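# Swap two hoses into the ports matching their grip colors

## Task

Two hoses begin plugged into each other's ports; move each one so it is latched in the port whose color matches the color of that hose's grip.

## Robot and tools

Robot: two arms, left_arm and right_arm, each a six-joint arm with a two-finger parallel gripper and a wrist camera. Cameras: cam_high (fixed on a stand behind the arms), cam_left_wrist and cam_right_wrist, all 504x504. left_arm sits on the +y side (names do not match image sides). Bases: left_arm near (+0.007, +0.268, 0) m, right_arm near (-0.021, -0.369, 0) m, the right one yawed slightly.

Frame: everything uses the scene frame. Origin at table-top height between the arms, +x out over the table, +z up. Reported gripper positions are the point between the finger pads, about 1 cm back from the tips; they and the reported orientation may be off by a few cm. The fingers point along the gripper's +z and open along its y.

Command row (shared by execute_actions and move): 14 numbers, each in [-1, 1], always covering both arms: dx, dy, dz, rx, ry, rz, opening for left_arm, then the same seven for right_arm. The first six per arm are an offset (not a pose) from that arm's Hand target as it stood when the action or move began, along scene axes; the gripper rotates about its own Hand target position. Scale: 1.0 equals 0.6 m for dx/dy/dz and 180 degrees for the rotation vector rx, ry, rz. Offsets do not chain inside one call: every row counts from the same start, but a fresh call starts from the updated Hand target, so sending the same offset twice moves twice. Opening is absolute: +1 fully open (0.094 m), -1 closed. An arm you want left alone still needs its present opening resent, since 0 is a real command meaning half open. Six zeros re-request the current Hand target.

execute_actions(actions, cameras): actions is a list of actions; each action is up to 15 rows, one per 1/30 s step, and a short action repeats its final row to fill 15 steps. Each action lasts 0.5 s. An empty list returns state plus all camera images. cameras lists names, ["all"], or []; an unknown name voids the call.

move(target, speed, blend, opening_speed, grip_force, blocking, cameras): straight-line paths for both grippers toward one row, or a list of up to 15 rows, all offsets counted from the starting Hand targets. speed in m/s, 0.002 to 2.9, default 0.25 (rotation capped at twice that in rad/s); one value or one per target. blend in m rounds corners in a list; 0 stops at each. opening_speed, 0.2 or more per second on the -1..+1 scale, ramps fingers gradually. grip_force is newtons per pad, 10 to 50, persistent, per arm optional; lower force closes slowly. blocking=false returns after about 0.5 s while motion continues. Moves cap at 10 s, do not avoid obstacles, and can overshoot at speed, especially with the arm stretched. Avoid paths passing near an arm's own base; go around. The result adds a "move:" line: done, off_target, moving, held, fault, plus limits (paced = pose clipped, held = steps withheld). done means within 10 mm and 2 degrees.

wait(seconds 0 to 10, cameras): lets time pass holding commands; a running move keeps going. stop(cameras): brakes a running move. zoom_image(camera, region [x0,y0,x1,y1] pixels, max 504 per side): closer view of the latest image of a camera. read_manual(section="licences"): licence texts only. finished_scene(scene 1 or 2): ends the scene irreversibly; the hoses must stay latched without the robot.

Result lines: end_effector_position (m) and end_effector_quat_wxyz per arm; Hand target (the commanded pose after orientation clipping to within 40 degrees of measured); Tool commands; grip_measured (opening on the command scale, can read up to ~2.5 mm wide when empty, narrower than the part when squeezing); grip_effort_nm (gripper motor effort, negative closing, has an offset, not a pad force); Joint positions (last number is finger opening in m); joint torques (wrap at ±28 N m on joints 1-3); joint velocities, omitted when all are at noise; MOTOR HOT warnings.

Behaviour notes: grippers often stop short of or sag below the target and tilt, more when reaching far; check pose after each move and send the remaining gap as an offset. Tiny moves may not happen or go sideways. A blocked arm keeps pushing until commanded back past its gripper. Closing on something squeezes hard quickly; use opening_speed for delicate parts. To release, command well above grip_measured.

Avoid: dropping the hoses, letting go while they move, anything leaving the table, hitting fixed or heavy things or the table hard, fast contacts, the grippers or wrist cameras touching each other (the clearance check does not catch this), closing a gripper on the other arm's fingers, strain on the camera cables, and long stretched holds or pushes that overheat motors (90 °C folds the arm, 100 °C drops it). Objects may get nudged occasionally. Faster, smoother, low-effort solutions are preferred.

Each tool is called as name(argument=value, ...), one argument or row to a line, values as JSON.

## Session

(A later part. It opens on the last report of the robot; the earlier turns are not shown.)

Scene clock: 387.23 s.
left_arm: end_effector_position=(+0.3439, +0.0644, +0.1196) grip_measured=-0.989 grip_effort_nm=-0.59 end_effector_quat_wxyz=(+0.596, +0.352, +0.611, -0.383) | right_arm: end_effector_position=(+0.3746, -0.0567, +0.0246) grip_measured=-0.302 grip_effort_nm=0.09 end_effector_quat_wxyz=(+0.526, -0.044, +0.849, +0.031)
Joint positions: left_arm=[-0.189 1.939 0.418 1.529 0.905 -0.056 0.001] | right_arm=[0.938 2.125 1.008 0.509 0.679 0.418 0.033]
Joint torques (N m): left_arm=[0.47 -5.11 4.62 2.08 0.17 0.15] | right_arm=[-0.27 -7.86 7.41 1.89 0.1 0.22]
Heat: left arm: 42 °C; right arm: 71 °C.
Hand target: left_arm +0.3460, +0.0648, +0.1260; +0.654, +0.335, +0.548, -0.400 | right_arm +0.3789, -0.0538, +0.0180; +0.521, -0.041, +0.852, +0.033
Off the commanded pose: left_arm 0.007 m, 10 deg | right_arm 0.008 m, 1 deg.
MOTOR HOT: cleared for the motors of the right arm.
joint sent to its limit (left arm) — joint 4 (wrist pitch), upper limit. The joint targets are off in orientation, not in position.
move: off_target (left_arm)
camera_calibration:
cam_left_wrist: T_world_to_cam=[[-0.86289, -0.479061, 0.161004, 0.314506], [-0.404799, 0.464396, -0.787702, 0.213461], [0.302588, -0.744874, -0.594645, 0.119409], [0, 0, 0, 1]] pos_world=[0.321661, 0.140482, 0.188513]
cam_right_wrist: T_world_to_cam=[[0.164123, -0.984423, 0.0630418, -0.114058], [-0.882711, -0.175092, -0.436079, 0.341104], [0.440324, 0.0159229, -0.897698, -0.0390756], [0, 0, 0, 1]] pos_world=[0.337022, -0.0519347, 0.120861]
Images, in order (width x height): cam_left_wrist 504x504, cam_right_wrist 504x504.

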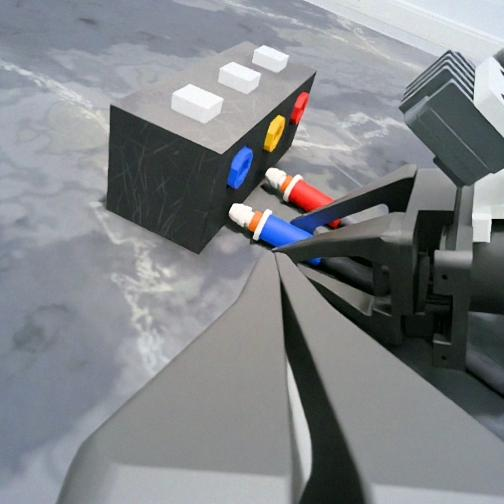

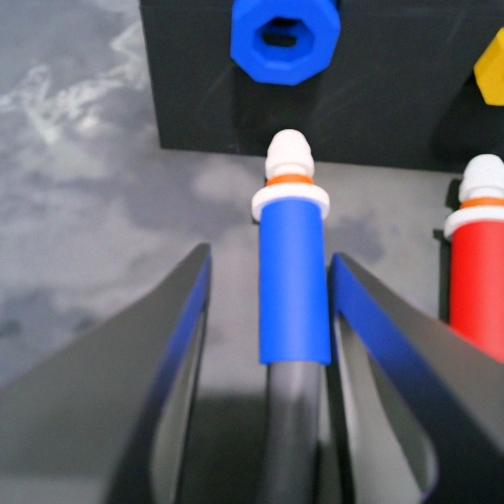

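move(
  target=[
    [0,0,0,0,0,0,-1,0.003,-0.022,0.05,0,0,0,-0.3],
    [0,0,0,0,0,0,-1,0.016,-0.0095,-0.015,0,0,0,-0.3],
  ],
  speed=0.12,
  blend=[0.003,0],
  cameras=["cam_left_wrist","cam_right_wrist"],
)

zoom_image(
  camera="cam_left_wrist",
  region=[200, 170, 350, 290],
)

Scene clock: 388.73 s.
left_arm: end_effector_position=(+0.3439, +0.0644, +0.1196) grip_measured=-0.989 grip_effort_nm=-0.59 end_effector_quat_wxyz=(+0.596, +0.352, +0.611, -0.383) | right_arm: end_effector_position=(+0.3877, -0.0606, +0.0255) grip_measured=-0.302 grip_effort_nm=0.09 end_effector_quat_wxyz=(+0.533, -0.030, +0.844, +0.042)
Joint positions: left_arm=[-0.189 1.939 0.418 1.529 0.905 -0.056 0.001] | right_arm=[0.907 2.144 1.019 0.555 0.658 0.417 0.033]
Joint torques (N m): left_arm=[0.46 -5.12 4.59 2.08 0.16 0.15] | right_arm=[-0.06 -7.08 6.65 1.89 0.08 0]
Heat: left arm: 42 °C; right arm: 70 °C.
Hand target: left_arm +0.3460, +0.0648, +0.1260; +0.654, +0.335, +0.548, -0.400 | right_arm +0.3886, -0.0596, +0.0091; +0.521, -0.041, +0.852, +0.033
Off the commanded pose: left_arm 0.007 m, 10 deg | right_arm 0.017 m, 2 deg.
joint sent to its limit (left arm) — joint 4 (wrist pitch), upper limit. The joint targets are off in orientation, not in position.
move: off_target (left_arm, right_arm)
camera_calibration:
cam_left_wrist: T_world_to_cam=[[-0.86289, -0.479061, 0.161004, 0.314506], [-0.404799, 0.464396, -0.787702, 0.213461], [0.302588, -0.744874, -0.594645, 0.119409], [0, 0, 0, 1]] pos_world=[0.321661, 0.140482, 0.188513]
cam_right_wrist: T_world_to_cam=[[0.150572, -0.988132, 0.0303824, -0.114286], [-0.878384, -0.147824, -0.454521, 0.352792], [0.453618, 0.041751, -0.890218, -0.0477112], [0, 0, 0, 1]] pos_world=[0.348738, -0.058787, 0.12135]
Images, in order (width x height): cam_left_wrist 504x504, cam_right_wrist 504x504.

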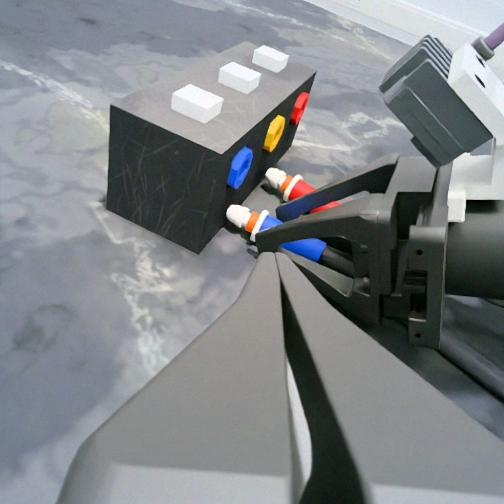

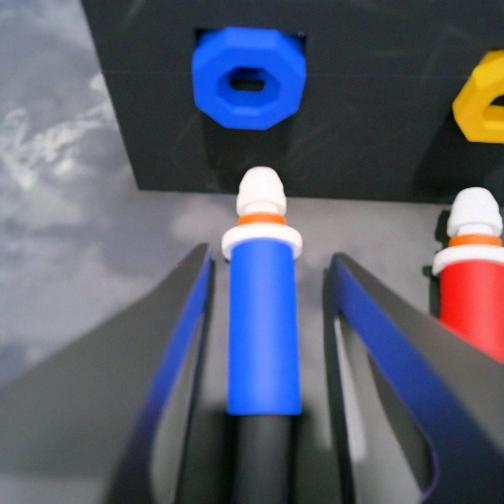

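Scaled by 3.360 from the camera's 504x504 image, which has a finer 720x720 frame.

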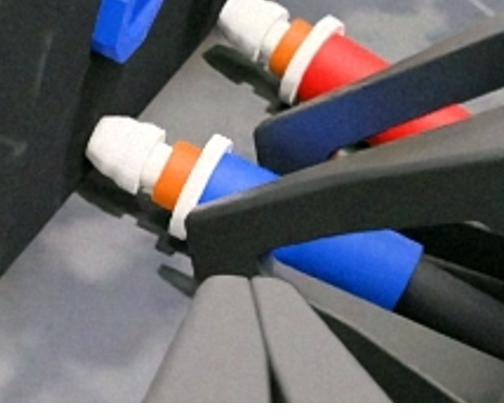

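move(
  target=[
    [0,0,0,0,0,0,-1,0,0,0.05,0,0,0,-0.3],
    [0,0,0,0,0,0,-1,-0.001,-0.002,-0.018,0,0,0,-0.3],
    [0,0,0,0,0,0,-1,-0.001,-0.002,-0.018,0,0,0,-0.75],
  ],
  speed=0.12,
  blend=[0.003,0,0],
  opening_speed=0.6,
  cameras=["cam_left_wrist","cam_right_wrist"],
)

zoom_image(
  camera="cam_left_wrist",
  region=[200, 170, 350, 290],
)

Scene clock: 391.10 s.
left_arm: end_effector_position=(+0.3439, +0.0644, +0.1196) grip_measured=-0.989 grip_effort_nm=-0.59 end_effector_quat_wxyz=(+0.596, +0.352, +0.611, -0.383) | right_arm: end_effector_position=(+0.3920, -0.0563, +0.0277) grip_measured=-0.594 grip_effort_nm=-1.02 end_effector_quat_wxyz=(+0.545, -0.024, +0.836, +0.051)
Joint positions: left_arm=[-0.189 1.939 0.418 1.529 0.905 -0.056 0.001] | right_arm=[0.907 2.165 1.027 0.607 0.662 0.411 0.019]
Joint torques (N m): left_arm=[0.46 -5.09 4.59 2.08 0.17 0.14] | right_arm=[-0.08 -6.65 4.93 1.77 0.01 0.06]
Heat: left arm: 42 °C; right arm: 69 °C.
Hand target: left_arm +0.3460, +0.0648, +0.1260; +0.654, +0.335, +0.548, -0.400 | right_arm +0.3880, -0.0607, -0.0016; +0.521, -0.041, +0.852, +0.033
Off the commanded pose: left_arm 0.007 m, 10 deg | right_arm 0.030 m, 4 deg.
joint sent to its limit (left arm) — joint 4 (wrist pitch), upper limit. The joint targets are off in orientation, not in position.
move: off_target (left_arm, right_arm); target 3's new opening was sent with right_arm's hand 0.030 m and 4 deg from that target
camera_calibration:
cam_left_wrist: T_world_to_cam=[[-0.86289, -0.479061, 0.161004, 0.314506], [-0.404799, 0.464396, -0.787702, 0.213461], [0.302588, -0.744874, -0.594645, 0.119409], [0, 0, 0, 1]] pos_world=[0.321661, 0.140482, 0.188513]
cam_right_wrist: T_world_to_cam=[[0.149324, -0.988715, 0.0120571, -0.109711], [-0.865356, -0.136574, -0.482189, 0.354527], [0.478394, 0.0615687, -0.875984, -0.0568692], [0, 0, 0, 1]] pos_world=[0.350381, -0.0565521, 0.122455]
Images, in order (width x height): cam_left_wrist 504x504, cam_right_wrist 504x504.

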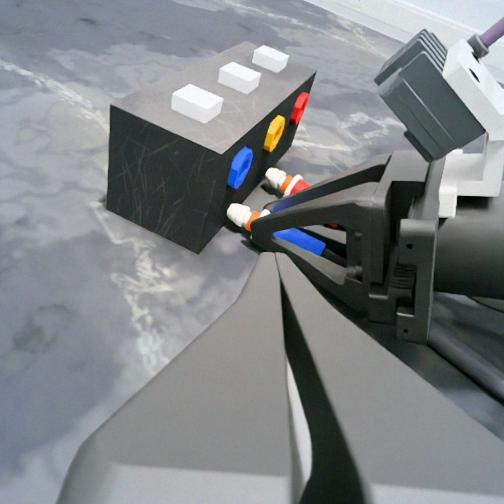

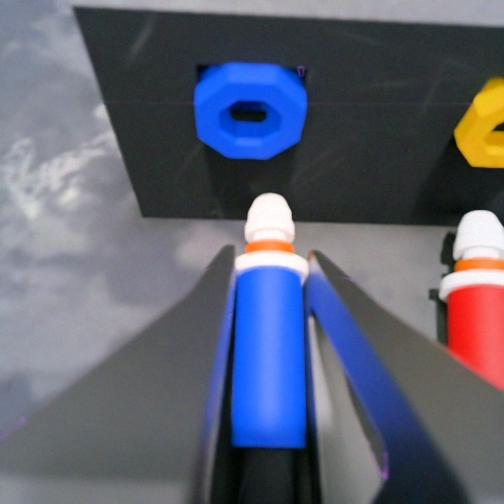

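Scaled by 3.360 from the camera's 504x504 image, which has a finer 720x720 frame.

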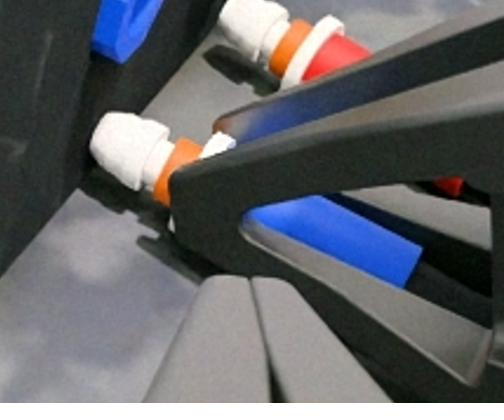

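move(
  target=[
    [0,0,0,0,0,0,-1,0,0,0.04,0,0,0,-0.3],
    [0,0,0,0,0,0,-1,-0.018,-0.015,0.09,-0.0055,0.044,0,-0.3],
    [0,0,0,0,0,0,-1,-0.0055,0.001,0.012,-0.0055,0.044,0,-0.3],
  ],
  speed=0.12,
  blend=[0,0.003,0],
  cameras=["cam_left_wrist","cam_right_wrist"],
)

zoom_image(
  camera="cam_left_wrist",
  region=[200, 170, 350, 290],
)

Scene clock: 393.80 s.
left_arm: end_effector_position=(+0.3439, +0.0644, +0.1196) grip_measured=-0.989 grip_effort_nm=-0.59 end_effector_quat_wxyz=(+0.596, +0.352, +0.611, -0.383) | right_arm: end_effector_position=(+0.3856, -0.0606, +0.0233) grip_measured=-0.302 grip_effort_nm=0.11 end_effector_quat_wxyz=(+0.478, -0.036, +0.877, +0.035)
Joint positions: left_arm=[-0.189 1.939 0.418 1.529 0.905 -0.056 0.001] | right_arm=[0.892 2.104 1.095 0.299 0.593 0.479 0.033]
Joint torques (N m): left_arm=[0.49 -5.09 4.6 2.07 0.17 0.14] | right_arm=[-0.01 -7.2 6.98 1.65 0.02 0.15]
Heat: left arm: 42 °C; right arm: 67 °C.
Hand target: left_arm +0.3460, +0.0648, +0.1260; +0.654, +0.335, +0.548, -0.400 | right_arm +0.3847, -0.0602, +0.0056; +0.460, -0.043, +0.886, +0.028
Off the commanded pose: left_arm 0.007 m, 10 deg | right_arm 0.018 m, 3 deg.
joint sent to its limit (left arm) — joint 4 (wrist pitch), upper limit. The joint targets are off in orientation, not in position.
move: off_target (left_arm, right_arm)
camera_calibration:
cam_left_wrist: T_world_to_cam=[[-0.86289, -0.479061, 0.161004, 0.314506], [-0.404799, 0.464396, -0.787702, 0.213461], [0.302588, -0.744874, -0.594645, 0.119409], [0, 0, 0, 1]] pos_world=[0.321661, 0.140482, 0.188513]
cam_right_wrist: T_world_to_cam=[[0.161209, -0.986296, 0.0350998, -0.118056], [-0.927463, -0.163559, -0.336244, 0.365198], [0.337377, 0.0216519, -0.94112, -0.00385983], [0, 0, 0, 1]] pos_world=[0.359042, -0.056623, 0.123307]
Images, in order (width x height): cam_left_wrist 504x504, cam_right_wrist 504x504.

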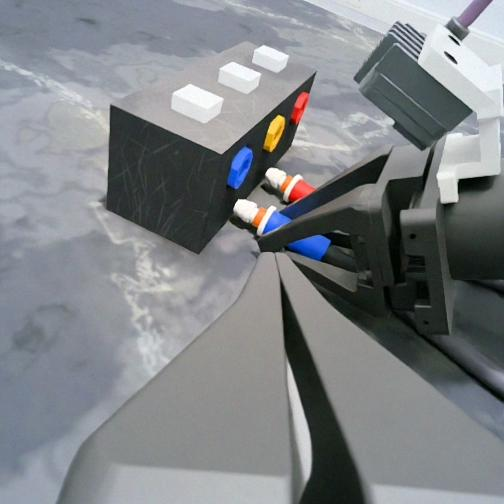

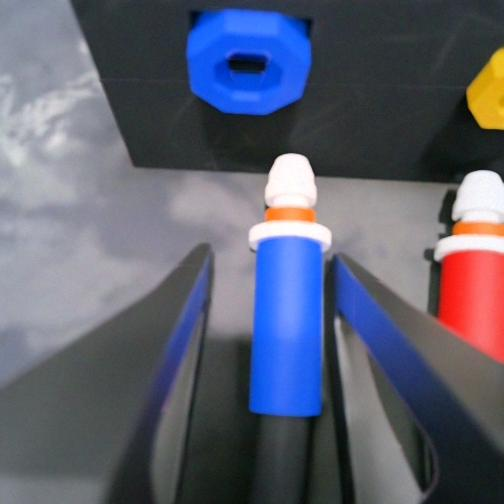

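Scaled by 3.360 from the camera's 504x504 image, which has a finer 720x720 frame.

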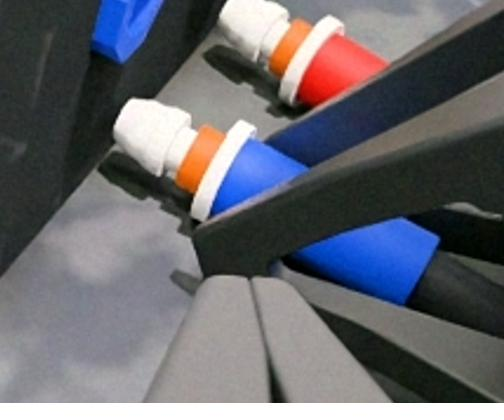

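move(
  target=[
    [0,0,0,0,0,0,-1,-0.004,-0.025,0.05,0,0,0,-0.3],
    [0,0,0,0,0,0,-1,0,-0.0075,-0.015,0,0,0,-0.3],
  ],
  speed=0.12,
  blend=[0.003,0],
  cameras=["cam_right_wrist"],
)

Scene clock: 395.53 s.
left_arm: end_effector_position=(+0.3439, +0.0644, +0.1196) grip_measured=-0.989 grip_effort_nm=-0.59 end_effector_quat_wxyz=(+0.596, +0.352, +0.611, -0.383) | right_arm: end_effector_position=(+0.3934, -0.0641, +0.0233) grip_measured=-0.302 grip_effort_nm=0.10 end_effector_quat_wxyz=(+0.486, -0.026, +0.873, +0.039)
Joint positions: left_arm=[-0.189 1.939 0.418 1.529 0.905 -0.056 0.001] | right_arm=[0.876 2.117 1.095 0.338 0.592 0.478 0.033]
Joint torques (N m): left_arm=[0.47 -5.09 4.6 2.07 0.16 0.15] | right_arm=[0.73 -7.27 4.97 1.68 -0.02 0.1]
Heat: left arm: 42 °C; right arm: 66 °C.
Hand target: left_arm +0.3460, +0.0648, +0.1260; +0.654, +0.335, +0.548, -0.400 | right_arm +0.3847, -0.0647, -0.0035; +0.460, -0.043, +0.886, +0.028
Off the commanded pose: left_arm 0.007 m, 10 deg | right_arm 0.028 m, 4 deg.
joint sent to its limit (left arm) — joint 4 (wrist pitch), upper limit. The joint targets are off in orientation, not in position.
move: off_target (left_arm, right_arm)
camera_calibration:
cam_right_wrist: T_world_to_cam=[[0.145857, -0.989117, 0.0193309, -0.116465], [-0.924083, -0.143193, -0.354352, 0.372148], [0.353264, 0.0338215, -0.934912, -0.0121077], [0, 0, 0, 1]] pos_world=[0.36516, -0.0614988, 0.122803]
Images, in order (width x height): cam_right_wrist 504x504.

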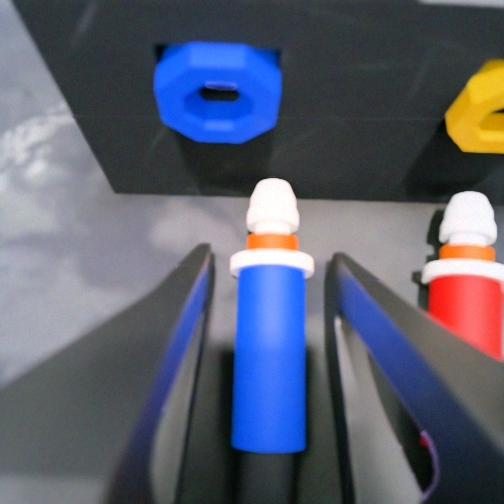

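move(
  target=[
    [0,0,0,0,0,0,-1,-0.02,-0.02,0.07,-0.0045,0.036,0,-0.3],
    [0,0,0,0,0,0,-1,-0.004,0.0015,0.005,-0.0045,0.036,0,-0.3],
  ],
  speed=0.12,
  blend=[0.003,0],
  cameras=["cam_right_wrist"],
)

Scene clock: 397.03 s.
left_arm: end_effector_position=(+0.3439, +0.0644, +0.1196) grip_measured=-0.989 grip_effort_nm=-0.59 end_effector_quat_wxyz=(+0.596, +0.352, +0.611, -0.383) | right_arm: end_effector_position=(+0.3863, -0.0635, +0.0230) grip_measured=-0.302 grip_effort_nm=0.10 end_effector_quat_wxyz=(+0.435, -0.035, +0.899, +0.034)
Joint positions: left_arm=[-0.189 1.939 0.418 1.529 0.905 -0.056 0.001] | right_arm=[0.869 2.086 1.163 0.123 0.531 0.52 0.033]
Joint torques (N m): left_arm=[0.46 -5.11 4.59 2.08 0.17 0.14] | right_arm=[0.18 -6.8 6.98 1.46 -0.02 0.14]
Heat: left arm: 42 °C; right arm: 65 °C.
Hand target: left_arm +0.3460, +0.0648, +0.1260; +0.654, +0.335, +0.548, -0.400 | right_arm +0.3824, -0.0637, -0.0004; +0.409, -0.045, +0.911, +0.024
Off the commanded pose: left_arm 0.007 m, 10 deg | right_arm 0.024 m, 4 deg.
joint sent to its limit (left arm) — joint 4 (wrist pitch), upper limit. The joint targets are off in orientation, not in position.
move: off_target (left_arm, right_arm)
camera_calibration:
cam_right_wrist: T_world_to_cam=[[0.16272, -0.986363, 0.0246981, -0.121256], [-0.955906, -0.163799, -0.243749, 0.374117], [0.24447, 0.0160538, -0.969524, 0.031767], [0, 0, 0, 1]] pos_world=[0.369585, -0.0588321, 0.124984]
Images, in order (width x height): cam_right_wrist 504x504.

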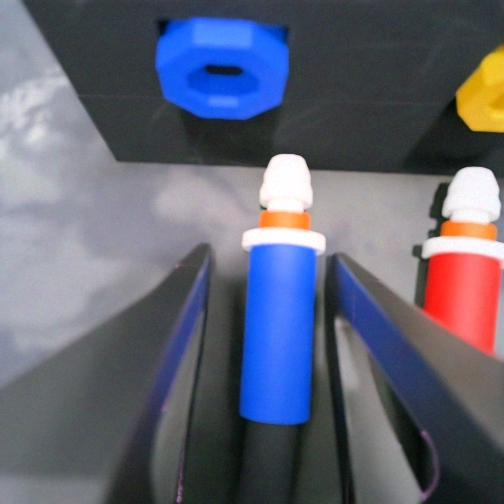

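execute_actions(
  actions=[],
  cameras=["cam_left_wrist"],
)

zoom_image(
  camera="cam_left_wrist",
  region=[200, 170, 350, 290],
)

Scene clock: 397.33 s.
left_arm: end_effector_position=(+0.3439, +0.0644, +0.1196) grip_measured=-0.989 grip_effort_nm=-0.59 end_effector_quat_wxyz=(+0.596, +0.352, +0.611, -0.383) | right_arm: end_effector_position=(+0.3863, -0.0635, +0.0230) grip_measured=-0.302 grip_effort_nm=0.10 end_effector_quat_wxyz=(+0.435, -0.035, +0.899, +0.034)
Joint positions: left_arm=[-0.189 1.939 0.418 1.529 0.905 -0.056 0.001] | right_arm=[0.869 2.086 1.163 0.123 0.531 0.52 0.033]
Joint velocities: within noise
Joint torques (N m): left_arm=[0.47 -5.11 4.6 2.08 0.17 0.14] | right_arm=[0.09 -6.76 6.97 1.47 -0.02 0.16]
Heat: left arm: 42 °C; right arm: 65 °C.
Hand target: left_arm +0.3460, +0.0648, +0.1260; +0.654, +0.335, +0.548, -0.400 | right_arm +0.3823, -0.0638, -0.0004; +0.409, -0.045, +0.911, +0.024
Tool commands: left_gripper/opening=-1.0 right_gripper/opening=-0.3
Off the commanded pose: left_arm 0.007 m, 10 deg | right_arm 0.024 m, 4 deg.
camera_calibration:
cam_left_wrist: T_world_to_cam=[[-0.86289, -0.479061, 0.161004, 0.314506], [-0.404799, 0.464396, -0.787702, 0.213461], [0.302588, -0.744874, -0.594645, 0.119409], [0, 0, 0, 1]] pos_world=[0.321661, 0.140482, 0.188513]
Images, in order (width x height): cam_left_wrist 504x504.

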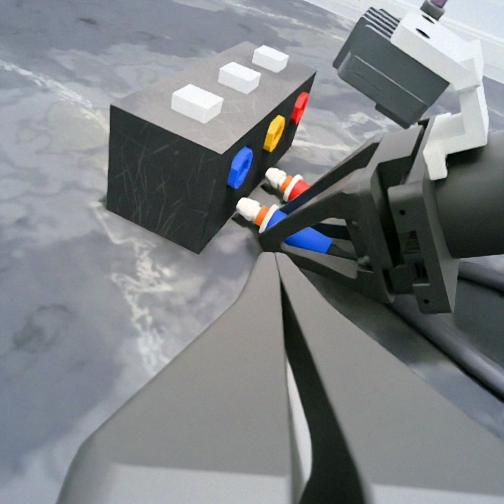

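Scaled by 3.360 from the camera's 504x504 image, which has a finer 720x720 frame.

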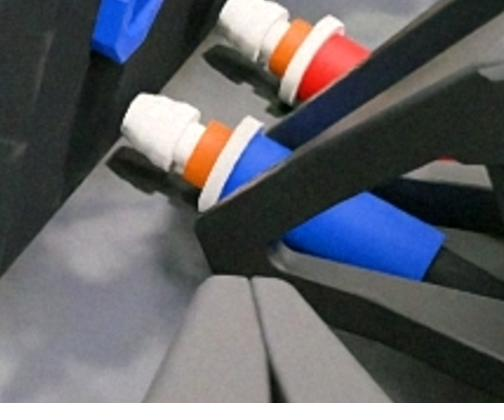

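move(
  target=[
    [0,0,0,0,0,0,-1,0.001,0.002,-0.006,0,0,0,-0.3],
    [0,0,0,0,0,0,-1,0.001,0.002,-0.006,0,0,0,-0.75],
  ],
  opening_speed=0.6,
  cameras=["cam_right_wrist","cam_left_wrist"],
)

zoom_image(
  camera="cam_left_wrist",
  region=[200, 170, 350, 290],
)

Scene clock: 399.23 s.
left_arm: end_effector_position=(+0.3439, +0.0644, +0.1196) grip_measured=-0.989 grip_effort_nm=-0.59 end_effector_quat_wxyz=(+0.596, +0.352, +0.611, -0.383) | right_arm: end_effector_position=(+0.3892, -0.0621, +0.0228) grip_measured=-0.604 grip_effort_nm=-1.01 end_effector_quat_wxyz=(+0.442, -0.031, +0.896, +0.036)
Joint positions: left_arm=[-0.189 1.939 0.418 1.529 0.905 -0.056 0.001] | right_arm=[0.869 2.097 1.163 0.15 0.539 0.521 0.019]
Joint torques (N m): left_arm=[0.46 -5.08 4.6 2.08 0.17 0.14] | right_arm=[0.27 -6.72 7.12 1.29 -0.12 0.14]
Heat: left arm: 42 °C; right arm: 64 °C.
Hand target: left_arm +0.3460, +0.0648, +0.1260; +0.654, +0.335, +0.548, -0.400 | right_arm +0.3830, -0.0625, -0.0040; +0.409, -0.045, +0.911, +0.024
Off the commanded pose: left_arm 0.007 m, 10 deg | right_arm 0.028 m, 5 deg.
joint sent to its limit (left arm) — joint 4 (wrist pitch), upper limit. The joint targets are off in orientation, not in position.
move: off_target (left_arm, right_arm); target 2's new opening was sent with right_arm's hand 0.027 m and 4 deg from that target
camera_calibration:
cam_left_wrist: T_world_to_cam=[[-0.86289, -0.479061, 0.161004, 0.314506], [-0.404799, 0.464396, -0.787702, 0.213461], [0.302588, -0.744874, -0.594645, 0.119409], [0, 0, 0, 1]] pos_world=[0.321661, 0.140482, 0.188513]
cam_right_wrist: T_world_to_cam=[[0.156452, -0.987518, 0.018181, -0.117885], [-0.952877, -0.155757, -0.260319, 0.376777], [0.259902, 0.0234033, -0.965351, 0.0252312], [0, 0, 0, 1]] pos_world=[0.370908, -0.0583185, 0.124583]
Images, in order (width x height): cam_left_wrist 504x504, cam_right_wrist 504x504.

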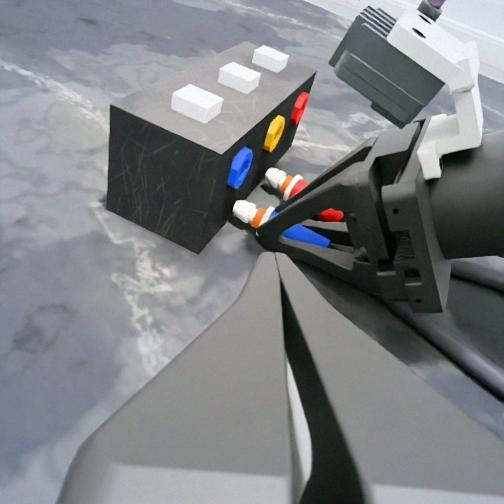

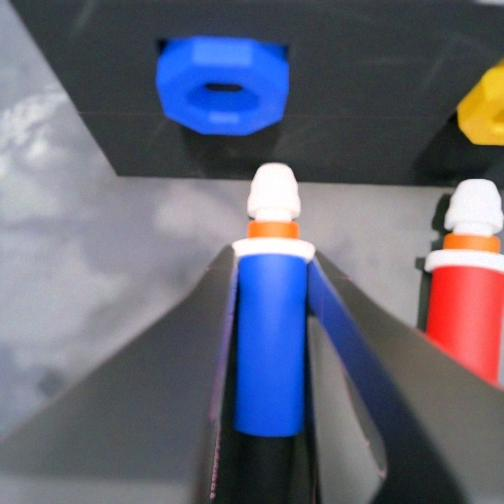

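Scaled by 3.360 from the camera's 504x504 image, which has a finer 720x720 frame.

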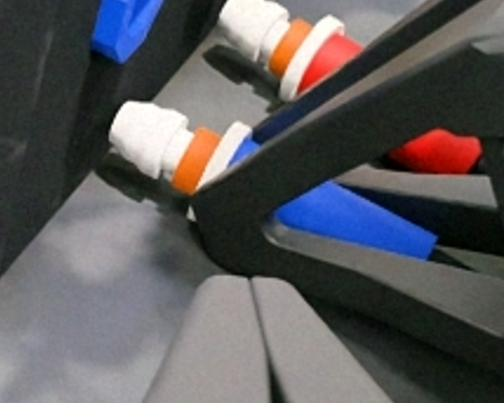

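move(
  target=[
    [0,0,0,0,0,0,-1,-0.02,0.0,0.06,0,0,0,-0.75],
    [0,0,0,0,0,0,-1,-0.04,-0.01,0.14,0.0066,-0.0529,0,-0.75],
    [0,0,0,0,0,0,-1,-0.018,0.0175,0.117,0.0066,-0.0529,0,-0.75],
  ],
  speed=0.12,
  blend=[0.01,0.003,0],
  cameras=["cam_right_wrist","cam_left_wrist"],
)

zoom_image(
  camera="cam_left_wrist",
  region=[210, 120, 350, 232],
)

zoom_image(
  camera="cam_right_wrist",
  region=[180, 40, 380, 240],
)

Scene clock: 401.37 s.
left_arm: end_effector_position=(+0.3439, +0.0644, +0.1196) grip_measured=-0.989 grip_effort_nm=-0.59 end_effector_quat_wxyz=(+0.596, +0.352, +0.611, -0.383) | right_arm: end_effector_position=(+0.3629, -0.0631, +0.0549) grip_measured=-0.606 grip_effort_nm=-1.04 end_effector_quat_wxyz=(+0.466, -0.049, +0.883, +0.020)
Joint positions: left_arm=[-0.189 1.939 0.418 1.529 0.905 -0.056 0.001] | right_arm=[0.932 1.975 1.09 0.117 0.621 0.5 0.019]
Joint torques (N m): left_arm=[0.46 -5.11 4.6 2.07 0.17 0.14] | right_arm=[0.58 -8.42 9.28 2.19 0.41 0]
Heat: left arm: 42 °C; right arm: 63 °C.
Hand target: left_arm +0.3460, +0.0648, +0.1260; +0.654, +0.335, +0.548, -0.400 | right_arm +0.3721, -0.0521, +0.0660; +0.484, -0.042, +0.874, +0.030
Off the commanded pose: left_arm 0.007 m, 10 deg | right_arm 0.018 m, 3 deg.
joint sent to its limit (left arm) — joint 4 (wrist pitch), upper limit. The joint targets are off in orientation, not in position.
move: off_target (left_arm, right_arm)
camera_calibration:
cam_left_wrist: T_world_to_cam=[[-0.86289, -0.479061, 0.161004, 0.314506], [-0.404799, 0.464396, -0.787702, 0.213461], [0.302588, -0.744874, -0.594645, 0.119409], [0, 0, 0, 1]] pos_world=[0.321661, 0.140482, 0.188513]
cam_right_wrist: T_world_to_cam=[[0.170513, -0.982943, 0.0689099, -0.122921], [-0.934402, -0.183498, -0.305321, 0.353903], [0.312758, -0.0123283, -0.949753, 0.0407426], [0, 0, 0, 1]] pos_world=[0.338905, -0.0553818, 0.15522]
Images, in order (width x height): cam_left_wrist 504x504, cam_right_wrist 504x504.

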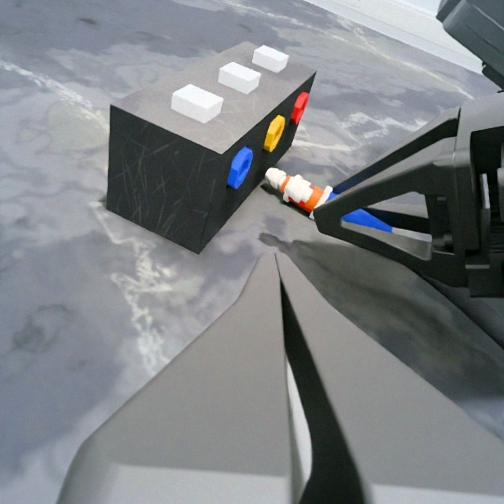

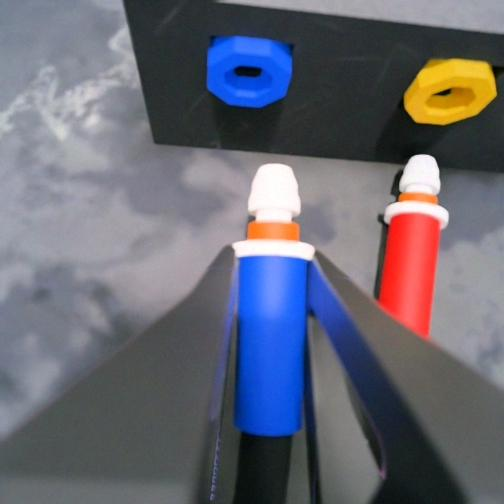

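Scaled by 3.600 from the camera's 504x504 image, which has a finer 720x720 frame.

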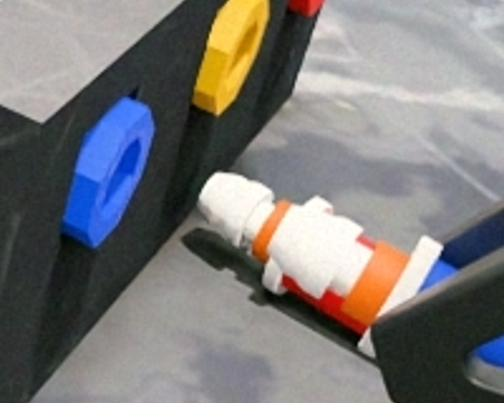

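Scaled by 2.520 from the camera's 504x504 image, which has a finer 720x720 frame.

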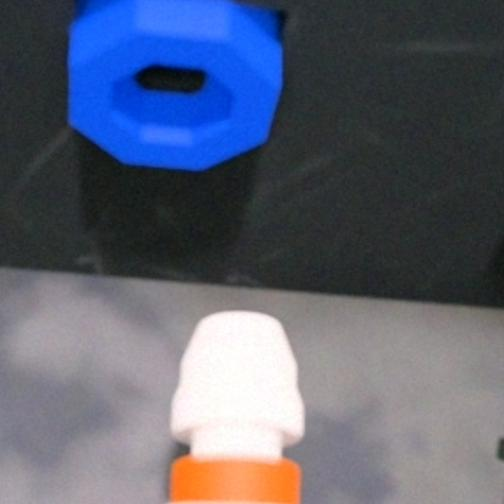

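move(
  target=[
    [0,0,0,0,0,0,-1,-0.054,0.0162,0.033,0,0,0,-0.75],
    [0,0,0,0,0,0,-1,-0.0007,0.0162,-0.0008,0,0,0,-0.75],
    [0,0,0,0,0,0,-1,0.0235,0.0107,-0.0008,0,0,0,-0.75],
  ],
  speed=0.08,
  blend=[0.003,0,0],
  cameras=["cam_right_wrist","cam_left_wrist"],
)

zoom_image(
  camera="cam_left_wrist",
  region=[210, 120, 350, 232],
)

zoom_image(
  camera="cam_right_wrist",
  region=[180, 40, 380, 240],
)

Scene clock: 404.03 s.
left_arm: end_effector_position=(+0.3439, +0.0644, +0.1196) grip_measured=-0.989 grip_effort_nm=-0.59 end_effector_quat_wxyz=(+0.596, +0.352, +0.611, -0.383) | right_arm: end_effector_position=(+0.3766, -0.0571, +0.0565) grip_measured=-0.606 grip_effort_nm=-1.05 end_effector_quat_wxyz=(+0.471, -0.047, +0.881, +0.016)
Joint positions: left_arm=[-0.189 1.939 0.418 1.529 0.905 -0.056 0.001] | right_arm=[0.92 2.018 1.154 0.107 0.625 0.485 0.019]
Joint torques (N m): left_arm=[0.46 -5.09 4.59 2.07 0.16 0.14] | right_arm=[0.13 -8.66 9.43 2.17 0.23 0.01]
Heat: left arm: 42 °C; right arm: 62 °C.
Hand target: left_arm +0.3460, +0.0648, +0.1260; +0.654, +0.335, +0.548, -0.400 | right_arm +0.3862, -0.0457, +0.0657; +0.484, -0.042, +0.874, +0.030
Off the commanded pose: left_arm 0.007 m, 10 deg | right_arm 0.017 m, 2 deg.
joint sent to its limit (left arm) — joint 4 (wrist pitch), upper limit. The joint targets are off in orientation, not in position.
move: off_target (left_arm, right_arm)
camera_calibration:
cam_left_wrist: T_world_to_cam=[[-0.86289, -0.479061, 0.161004, 0.314506], [-0.404799, 0.464396, -0.787702, 0.213461], [0.302588, -0.744874, -0.594645, 0.119409], [0, 0, 0, 1]] pos_world=[0.321661, 0.140482, 0.188513]
cam_right_wrist: T_world_to_cam=[[0.162137, -0.983814, 0.0762936, -0.116759], [-0.93244, -0.178052, -0.314408, 0.368424], [0.322904, -0.020162, -0.946217, 0.0335898], [0, 0, 0, 1]] pos_world=[0.351618, -0.0485932, 0.156527]
Images, in order (width x height): cam_left_wrist 504x504, cam_right_wrist 504x504.

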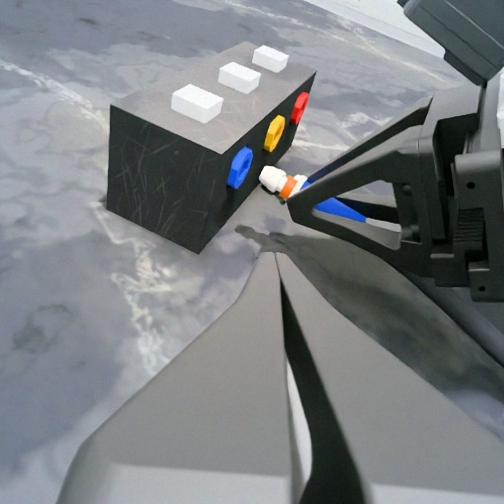

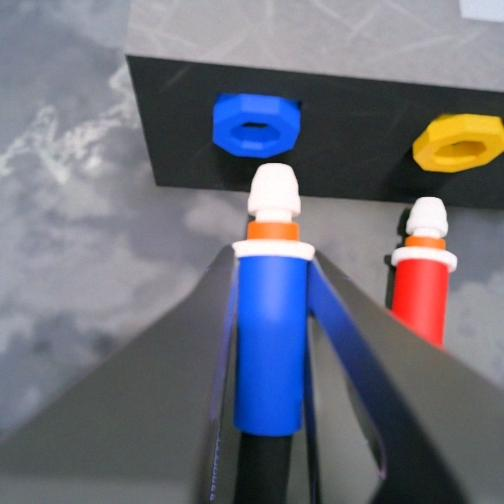

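Scaled by 3.600 from the camera's 504x504 image, which has a finer 720x720 frame.

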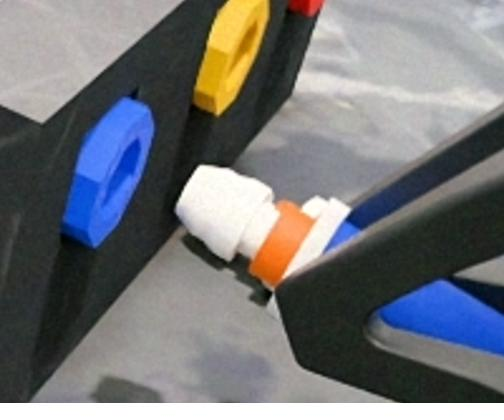

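Scaled by 2.520 from the camera's 504x504 image, which has a finer 720x720 frame.

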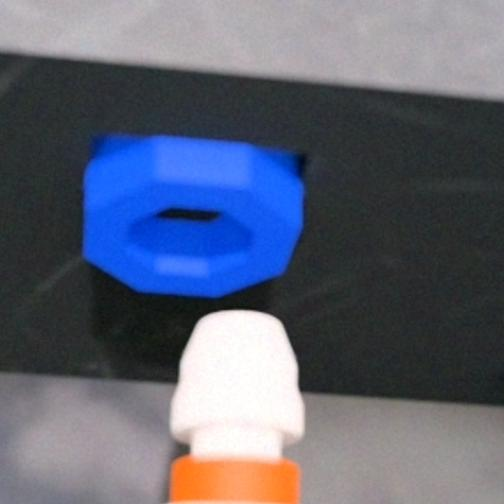

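move(
  target=[
    [0,0,0,0,0,0,-1,-0.055,0.011,0.037,0,0,0,-0.75],
    [0,0,0,0,0,0,-1,-0.0013,0.011,0.004,0,0,0,-0.75],
    [0,0,0,0,0,0,-1,0.016,0.008,0.004,0,0,0,-0.75],
  ],
  speed=0.08,
  blend=[0.003,0,0],
  cameras=["cam_right_wrist","cam_left_wrist"],
)

zoom_image(
  camera="cam_left_wrist",
  region=[210, 120, 350, 232],
)

zoom_image(
  camera="cam_right_wrist",
  region=[180, 40, 380, 240],
)

Scene clock: 406.40 s.
left_arm: end_effector_position=(+0.3439, +0.0644, +0.1196) grip_measured=-0.989 grip_effort_nm=-0.59 end_effector_quat_wxyz=(+0.596, +0.352, +0.611, -0.383) | right_arm: end_effector_position=(+0.3853, -0.0510, +0.0588) grip_measured=-0.606 grip_effort_nm=-1.04 end_effector_quat_wxyz=(+0.470, -0.048, +0.881, +0.017)
Joint positions: left_arm=[-0.189 1.939 0.418 1.529 0.905 -0.056 0.001] | right_arm=[0.912 2.044 1.204 0.087 0.617 0.477 0.019]
Joint torques (N m): left_arm=[0.47 -5.11 4.62 2.08 0.16 0.14] | right_arm=[-0.02 -8.91 9.54 2.18 0.23 0]
Heat: left arm: 42 °C; right arm: 62 °C.
Hand target: left_arm +0.3460, +0.0648, +0.1260; +0.654, +0.335, +0.548, -0.400 | right_arm +0.3957, -0.0408, +0.0680; +0.484, -0.042, +0.874, +0.030
Off the commanded pose: left_arm 0.007 m, 10 deg | right_arm 0.017 m, 2 deg.
joint sent to its limit (left arm) — joint 4 (wrist pitch), upper limit. The joint targets are off in orientation, not in position.
move: off_target (left_arm, right_arm)
camera_calibration:
cam_left_wrist: T_world_to_cam=[[-0.86289, -0.479061, 0.161004, 0.314506], [-0.404799, 0.464396, -0.787702, 0.213461], [0.302588, -0.744874, -0.594645, 0.119409], [0, 0, 0, 1]] pos_world=[0.321661, 0.140482, 0.188513]
cam_right_wrist: T_world_to_cam=[[0.164828, -0.983403, 0.0758333, -0.113418], [-0.932149, -0.180444, -0.313907, 0.378024], [0.32238, -0.0189474, -0.946421, 0.033348], [0, 0, 0, 1]] pos_world=[0.360318, -0.0426918, 0.158826]
Images, in order (width x height): cam_left_wrist 504x504, cam_right_wrist 504x504.

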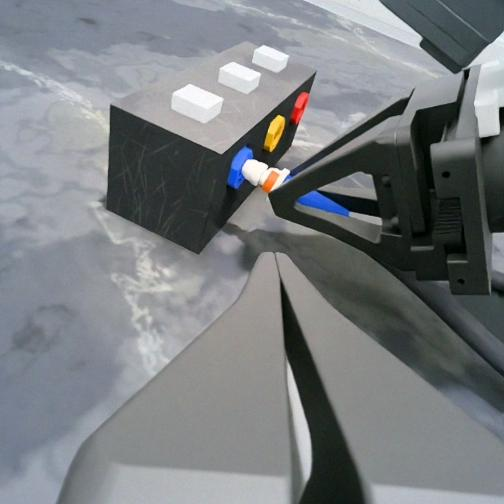

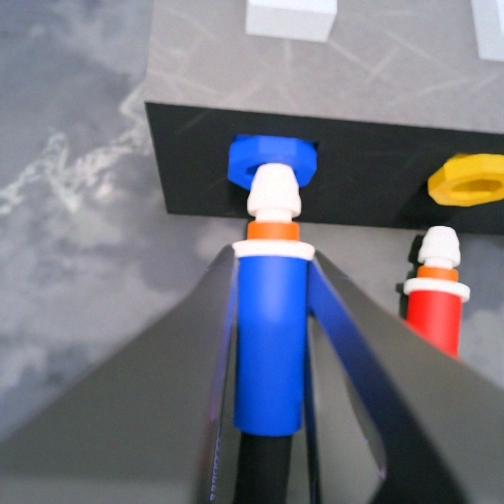

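Scaled by 3.600 from the camera's 504x504 image, which has a finer 720x720 frame.

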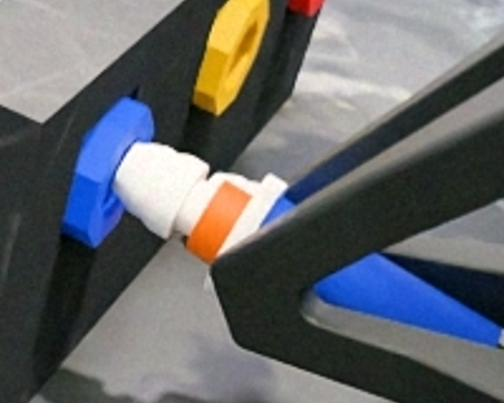

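Scaled by 2.520 from the camera's 504x504 image, which has a finer 720x720 frame.

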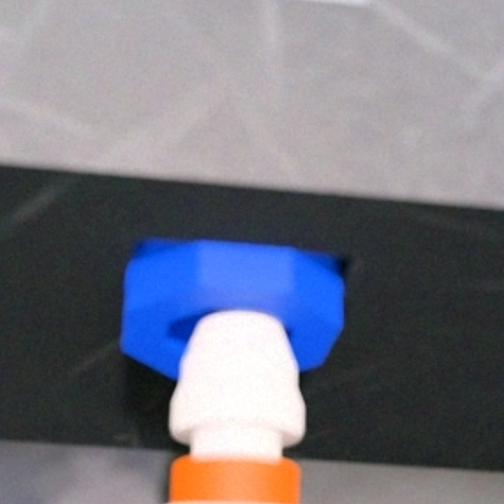

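move(
  target=[0,0,0,0,0,0,-1,0.030,0.0075,0.007,0.0027,-0.022,0,-0.75],
  speed=0.08,
  cameras=["cam_right_wrist","cam_left_wrist"],
)

zoom_image(
  camera="cam_left_wrist",
  region=[210, 120, 350, 232],
)

zoom_image(
  camera="cam_right_wrist",
  region=[180, 40, 380, 240],
)

Scene clock: 407.57 s.
left_arm: end_effector_position=(+0.3439, +0.0644, +0.1196) grip_measured=-0.989 grip_effort_nm=-0.59 end_effector_quat_wxyz=(+0.596, +0.352, +0.611, -0.383) | right_arm: end_effector_position=(+0.3966, -0.0510, +0.0575) grip_measured=-0.606 grip_effort_nm=-1.04 end_effector_quat_wxyz=(+0.487, -0.054, +0.872, +0.008)
Joint positions: left_arm=[-0.189 1.939 0.418 1.529 0.905 -0.056 0.001] | right_arm=[0.9 2.076 1.212 0.154 0.635 0.425 0.019]
Joint torques (N m): left_arm=[0.46 -5.11 4.6 2.07 0.16 0.14] | right_arm=[-0.24 -8.46 10.07 2.74 0.2 -0.02]
Heat: left arm: 42 °C; right arm: 62 °C.
Hand target: left_arm +0.3460, +0.0648, +0.1260; +0.654, +0.335, +0.548, -0.400 | right_arm +0.4137, -0.0364, +0.0722; +0.514, -0.041, +0.856, +0.032
Off the commanded pose: left_arm 0.007 m, 10 deg | right_arm 0.027 m, 5 deg.
joint sent to its limit (left arm) — joint 4 (wrist pitch), upper limit. The joint targets are off in orientation, not in position.
move: off_target (left_arm, right_arm)
camera_calibration:
cam_left_wrist: T_world_to_cam=[[-0.86289, -0.479061, 0.161004, 0.314506], [-0.404799, 0.464396, -0.787702, 0.213461], [0.302588, -0.744874, -0.594645, 0.119409], [0, 0, 0, 1]] pos_world=[0.321661, 0.140482, 0.188513]
cam_right_wrist: T_world_to_cam=[[0.164646, -0.981049, 0.102152, -0.116433], [-0.918392, -0.190255, -0.34693, 0.384046], [0.35979, -0.0366952, -0.932312, 0.0119292], [0, 0, 0, 1]] pos_world=[0.367582, -0.040722, 0.156252]
Images, in order (width x height): cam_left_wrist 504x504, cam_right_wrist 504x504.

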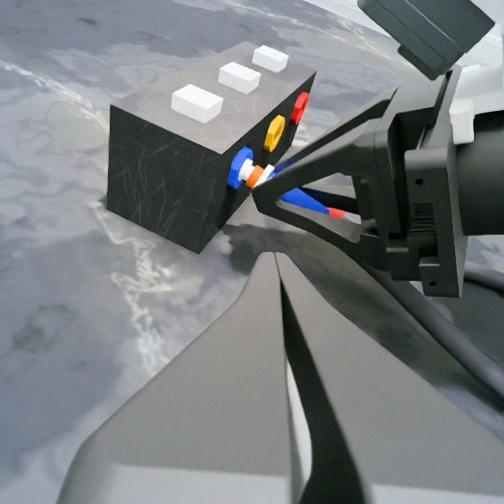

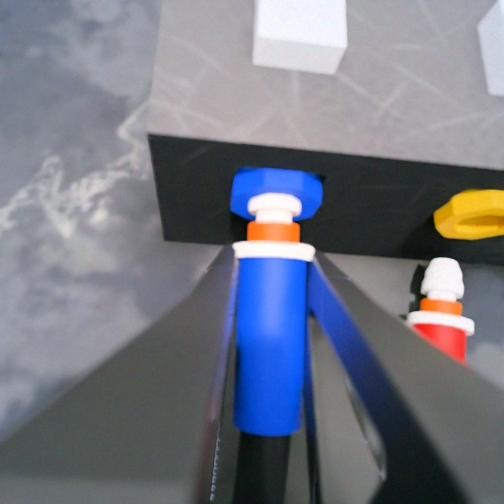

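Scaled by 3.600 from the camera's 504x504 image, which has a finer 720x720 frame.

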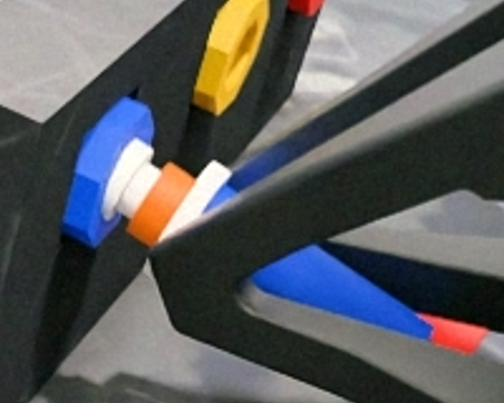

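Scaled by 2.520 from the camera's 504x504 image, which has a finer 720x720 frame.

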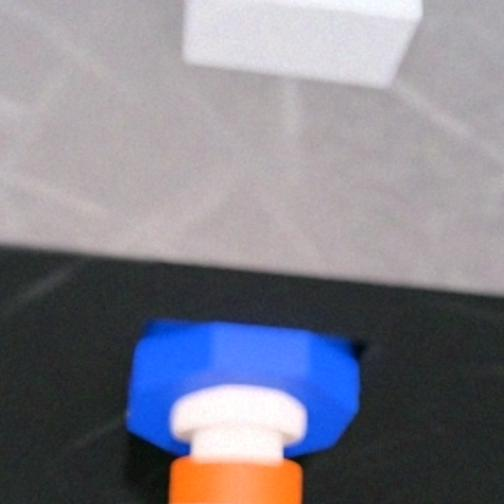

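move(
  target=[
    [0.123,-0.008,0.123,0.0776,0.553,0.184,-1,0,0,0,0,0,0,-0.75],
    [0.1997,-0.2043,0.0113,0.0776,0.553,0.184,-1,0,0,0,0,0,0,-0.75],
    [0.1997,-0.1998,-0.0037,0.0776,0.553,0.184,-1,0,0,0,0,0,0,-0.75],
    [0.1988,-0.1983,-0.0357,0.0776,0.553,0.184,-1,0,0,0,0,0,0,-0.75],
    [0.1647,-0.1623,-0.1487,0.0776,0.553,0.184,-1,0,0,0,0,0,0,-0.75],
  ],
  speed=[0.25,0.25,0.1,0.1,0.1],
  blend=[0.02,0.003,0.003,0.003,0],
  cameras=["cam_left_wrist","cam_right_wrist"],
)

Scene clock: 413.77 s.
left_arm: end_effector_position=(+0.4581, -0.0555, +0.1030) grip_measured=-0.989 grip_effort_nm=-0.59 end_effector_quat_wxyz=(+0.087, -0.134, +0.923, -0.349) | right_arm: end_effector_position=(+0.3966, -0.0510, +0.0575) grip_measured=-0.606 grip_effort_nm=-1.04 end_effector_quat_wxyz=(+0.487, -0.055, +0.872, +0.007)
Joint positions: left_arm=[-0.487 2.168 1.773 -0.568 0.445 -0.916 0.001] | right_arm=[0.9 2.076 1.212 0.154 0.635 0.425 0.019]
Joint torques (N m): left_arm=[-0.03 -5.81 1.77 0.58 -0.69 0.1] | right_arm=[-0.28 -8.55 10.04 2.75 0.19 -0.04]
Heat: left arm: 42 °C; right arm: 62 °C.
Hand target: left_arm +0.4447, -0.0326, +0.0367; +0.047, -0.166, +0.947, -0.272 | right_arm +0.4137, -0.0364, +0.0722; +0.514, -0.041, +0.856, +0.032
Off the commanded pose: left_arm 0.071 m, 11 deg | right_arm 0.027 m, 5 deg.
move: off_target (left_arm, right_arm)
camera_calibration:
cam_left_wrist: T_world_to_cam=[[0.298469, -0.699835, 0.648958, -0.236185], [-0.883792, 0.0540388, 0.464749, 0.370036], [-0.360317, -0.712257, -0.60238, 0.29191], [0, 0, 0, 1]] pos_world=[0.502709, 0.0226287, 0.157141]
cam_right_wrist: T_world_to_cam=[[0.164843, -0.980984, 0.102451, -0.11655], [-0.918324, -0.190548, -0.346947, 0.384012], [0.359872, -0.0368915, -0.932272, 0.011885], [0, 0, 0, 1]] pos_world=[0.367583, -0.0407223, 0.156253]
Images, in order (width x height): cam_left_wrist 504x504, cam_right_wrist 504x504.

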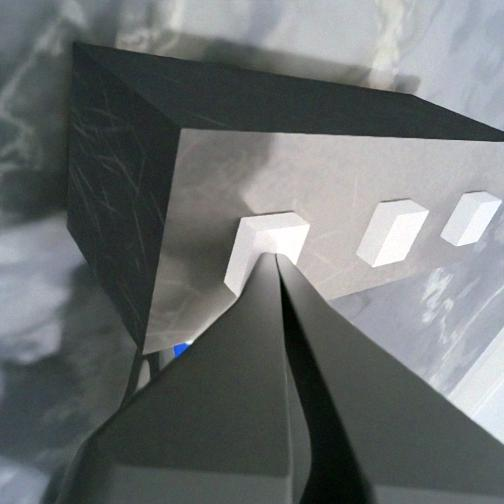

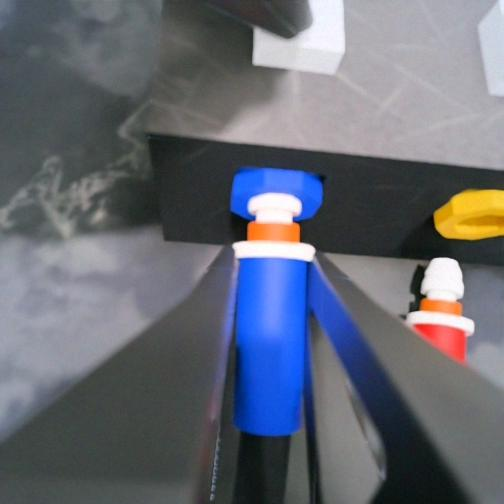

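move(
  target=[
    [-0.022,0.026,-0.09,0,0,0,-1,0,0,0,0,0,0,-0.75],
    [-0.022,0.026,-0.1,0,0,0,-1,0.055,0.024,0.015,0.0069,-0.0551,0,-0.75],
    [-0.022,0.026,-0.1,0,0,0,-1,0.01,0.005,0.004,0.0035,-0.028,0,-0.75],
  ],
  speed=0.12,
  blend=0,
  cameras=["cam_left_wrist","cam_right_wrist"],
)

zoom_image(
  camera="cam_right_wrist",
  region=[180, 40, 380, 240],
)

Scene clock: 417.00 s.
left_arm: end_effector_position=(+0.4567, -0.0550, +0.1024) grip_measured=-0.989 grip_effort_nm=-0.59 end_effector_quat_wxyz=(+0.143, -0.090, +0.893, -0.418) | right_arm: end_effector_position=(+0.4018, -0.0500, +0.0545) grip_measured=-0.602 grip_effort_nm=-1.04 end_effector_quat_wxyz=(+0.531, -0.060, +0.844, -0.042)
Joint positions: left_arm=[-0.467 2.078 1.499 -0.2 0.517 -0.889 0.001] | right_arm=[0.929 2.144 1.212 0.283 0.772 0.336 0.019]
Joint torques (N m): left_arm=[-0.27 -0.49 1.21 -0.46 -1.3 0.11] | right_arm=[-2.28 -12.11 7.27 3.07 -0.81 0.26]
Heat: left arm: 42 °C; right arm: 63 °C.
Hand target: left_arm +0.4316, -0.0169, -0.0233; +0.047, -0.166, +0.947, -0.272 | right_arm +0.4197, -0.0334, +0.0746; +0.551, -0.040, +0.833, +0.035
Off the commanded pose: left_arm 0.134 m, 23 deg | right_arm 0.032 m, 10 deg.
move: off_target (left_arm, right_arm)
camera_calibration:
cam_left_wrist: T_world_to_cam=[[0.156589, -0.620846, 0.768134, -0.178067], [-0.940398, 0.143991, 0.308087, 0.415905], [-0.301879, -0.770595, -0.561295, 0.257321], [0, 0, 0, 1]] pos_world=[0.49668, 0.0278513, 0.153078]
cam_right_wrist: T_world_to_cam=[[0.113602, -0.972716, 0.20228, -0.100475], [-0.882982, -0.192181, -0.428264, 0.378123], [0.455454, -0.129958, -0.880723, -0.0384896], [0, 0, 0, 1]] pos_world=[0.36282, -0.0300678, 0.148362]
Images, in order (width x height): cam_left_wrist 504x504, cam_right_wrist 504x504.

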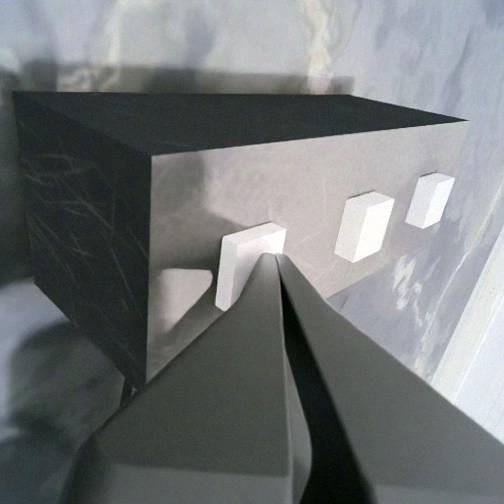

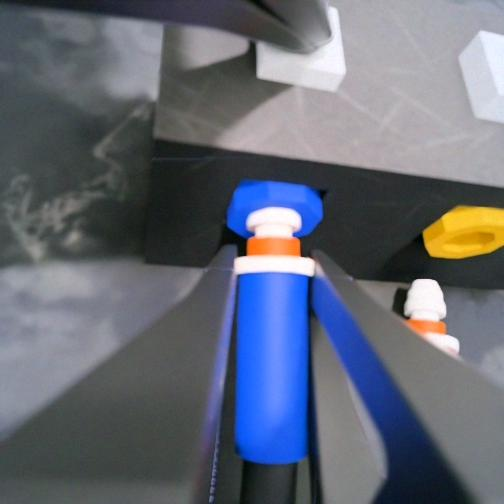

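Scaled by 2.520 from the camera's 504x504 image, which has a finer 720x720 frame.

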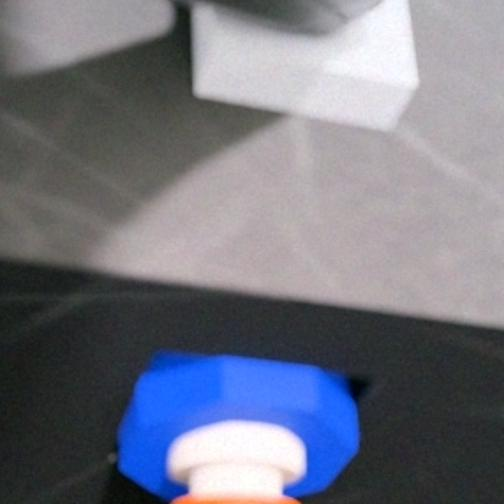

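zoom_image(
  camera="cam_left_wrist",
  region=[190, 160, 430, 340],
)

zoom_image(
  camera="cam_right_wrist",
  region=[220, 0, 504, 200],
)

Scaled by 2.100 from the camera's 504x504 image, which has a finer 720x720 frame.

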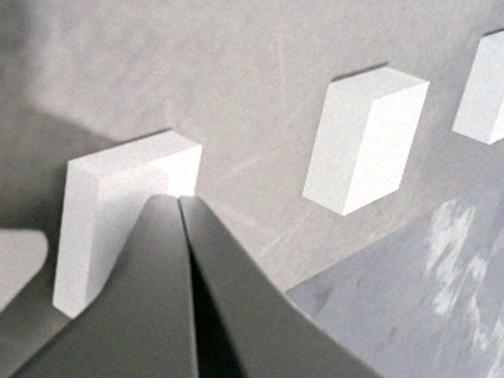

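Scaled by 1.775 from the camera's 504x504 image, which has a finer 720x720 frame.

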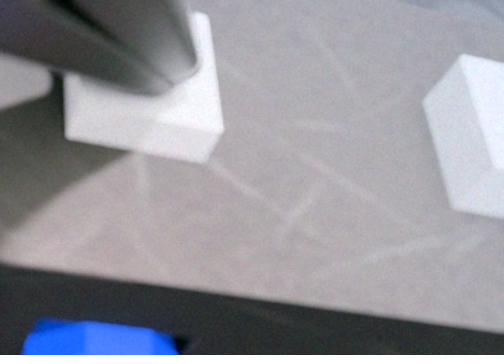

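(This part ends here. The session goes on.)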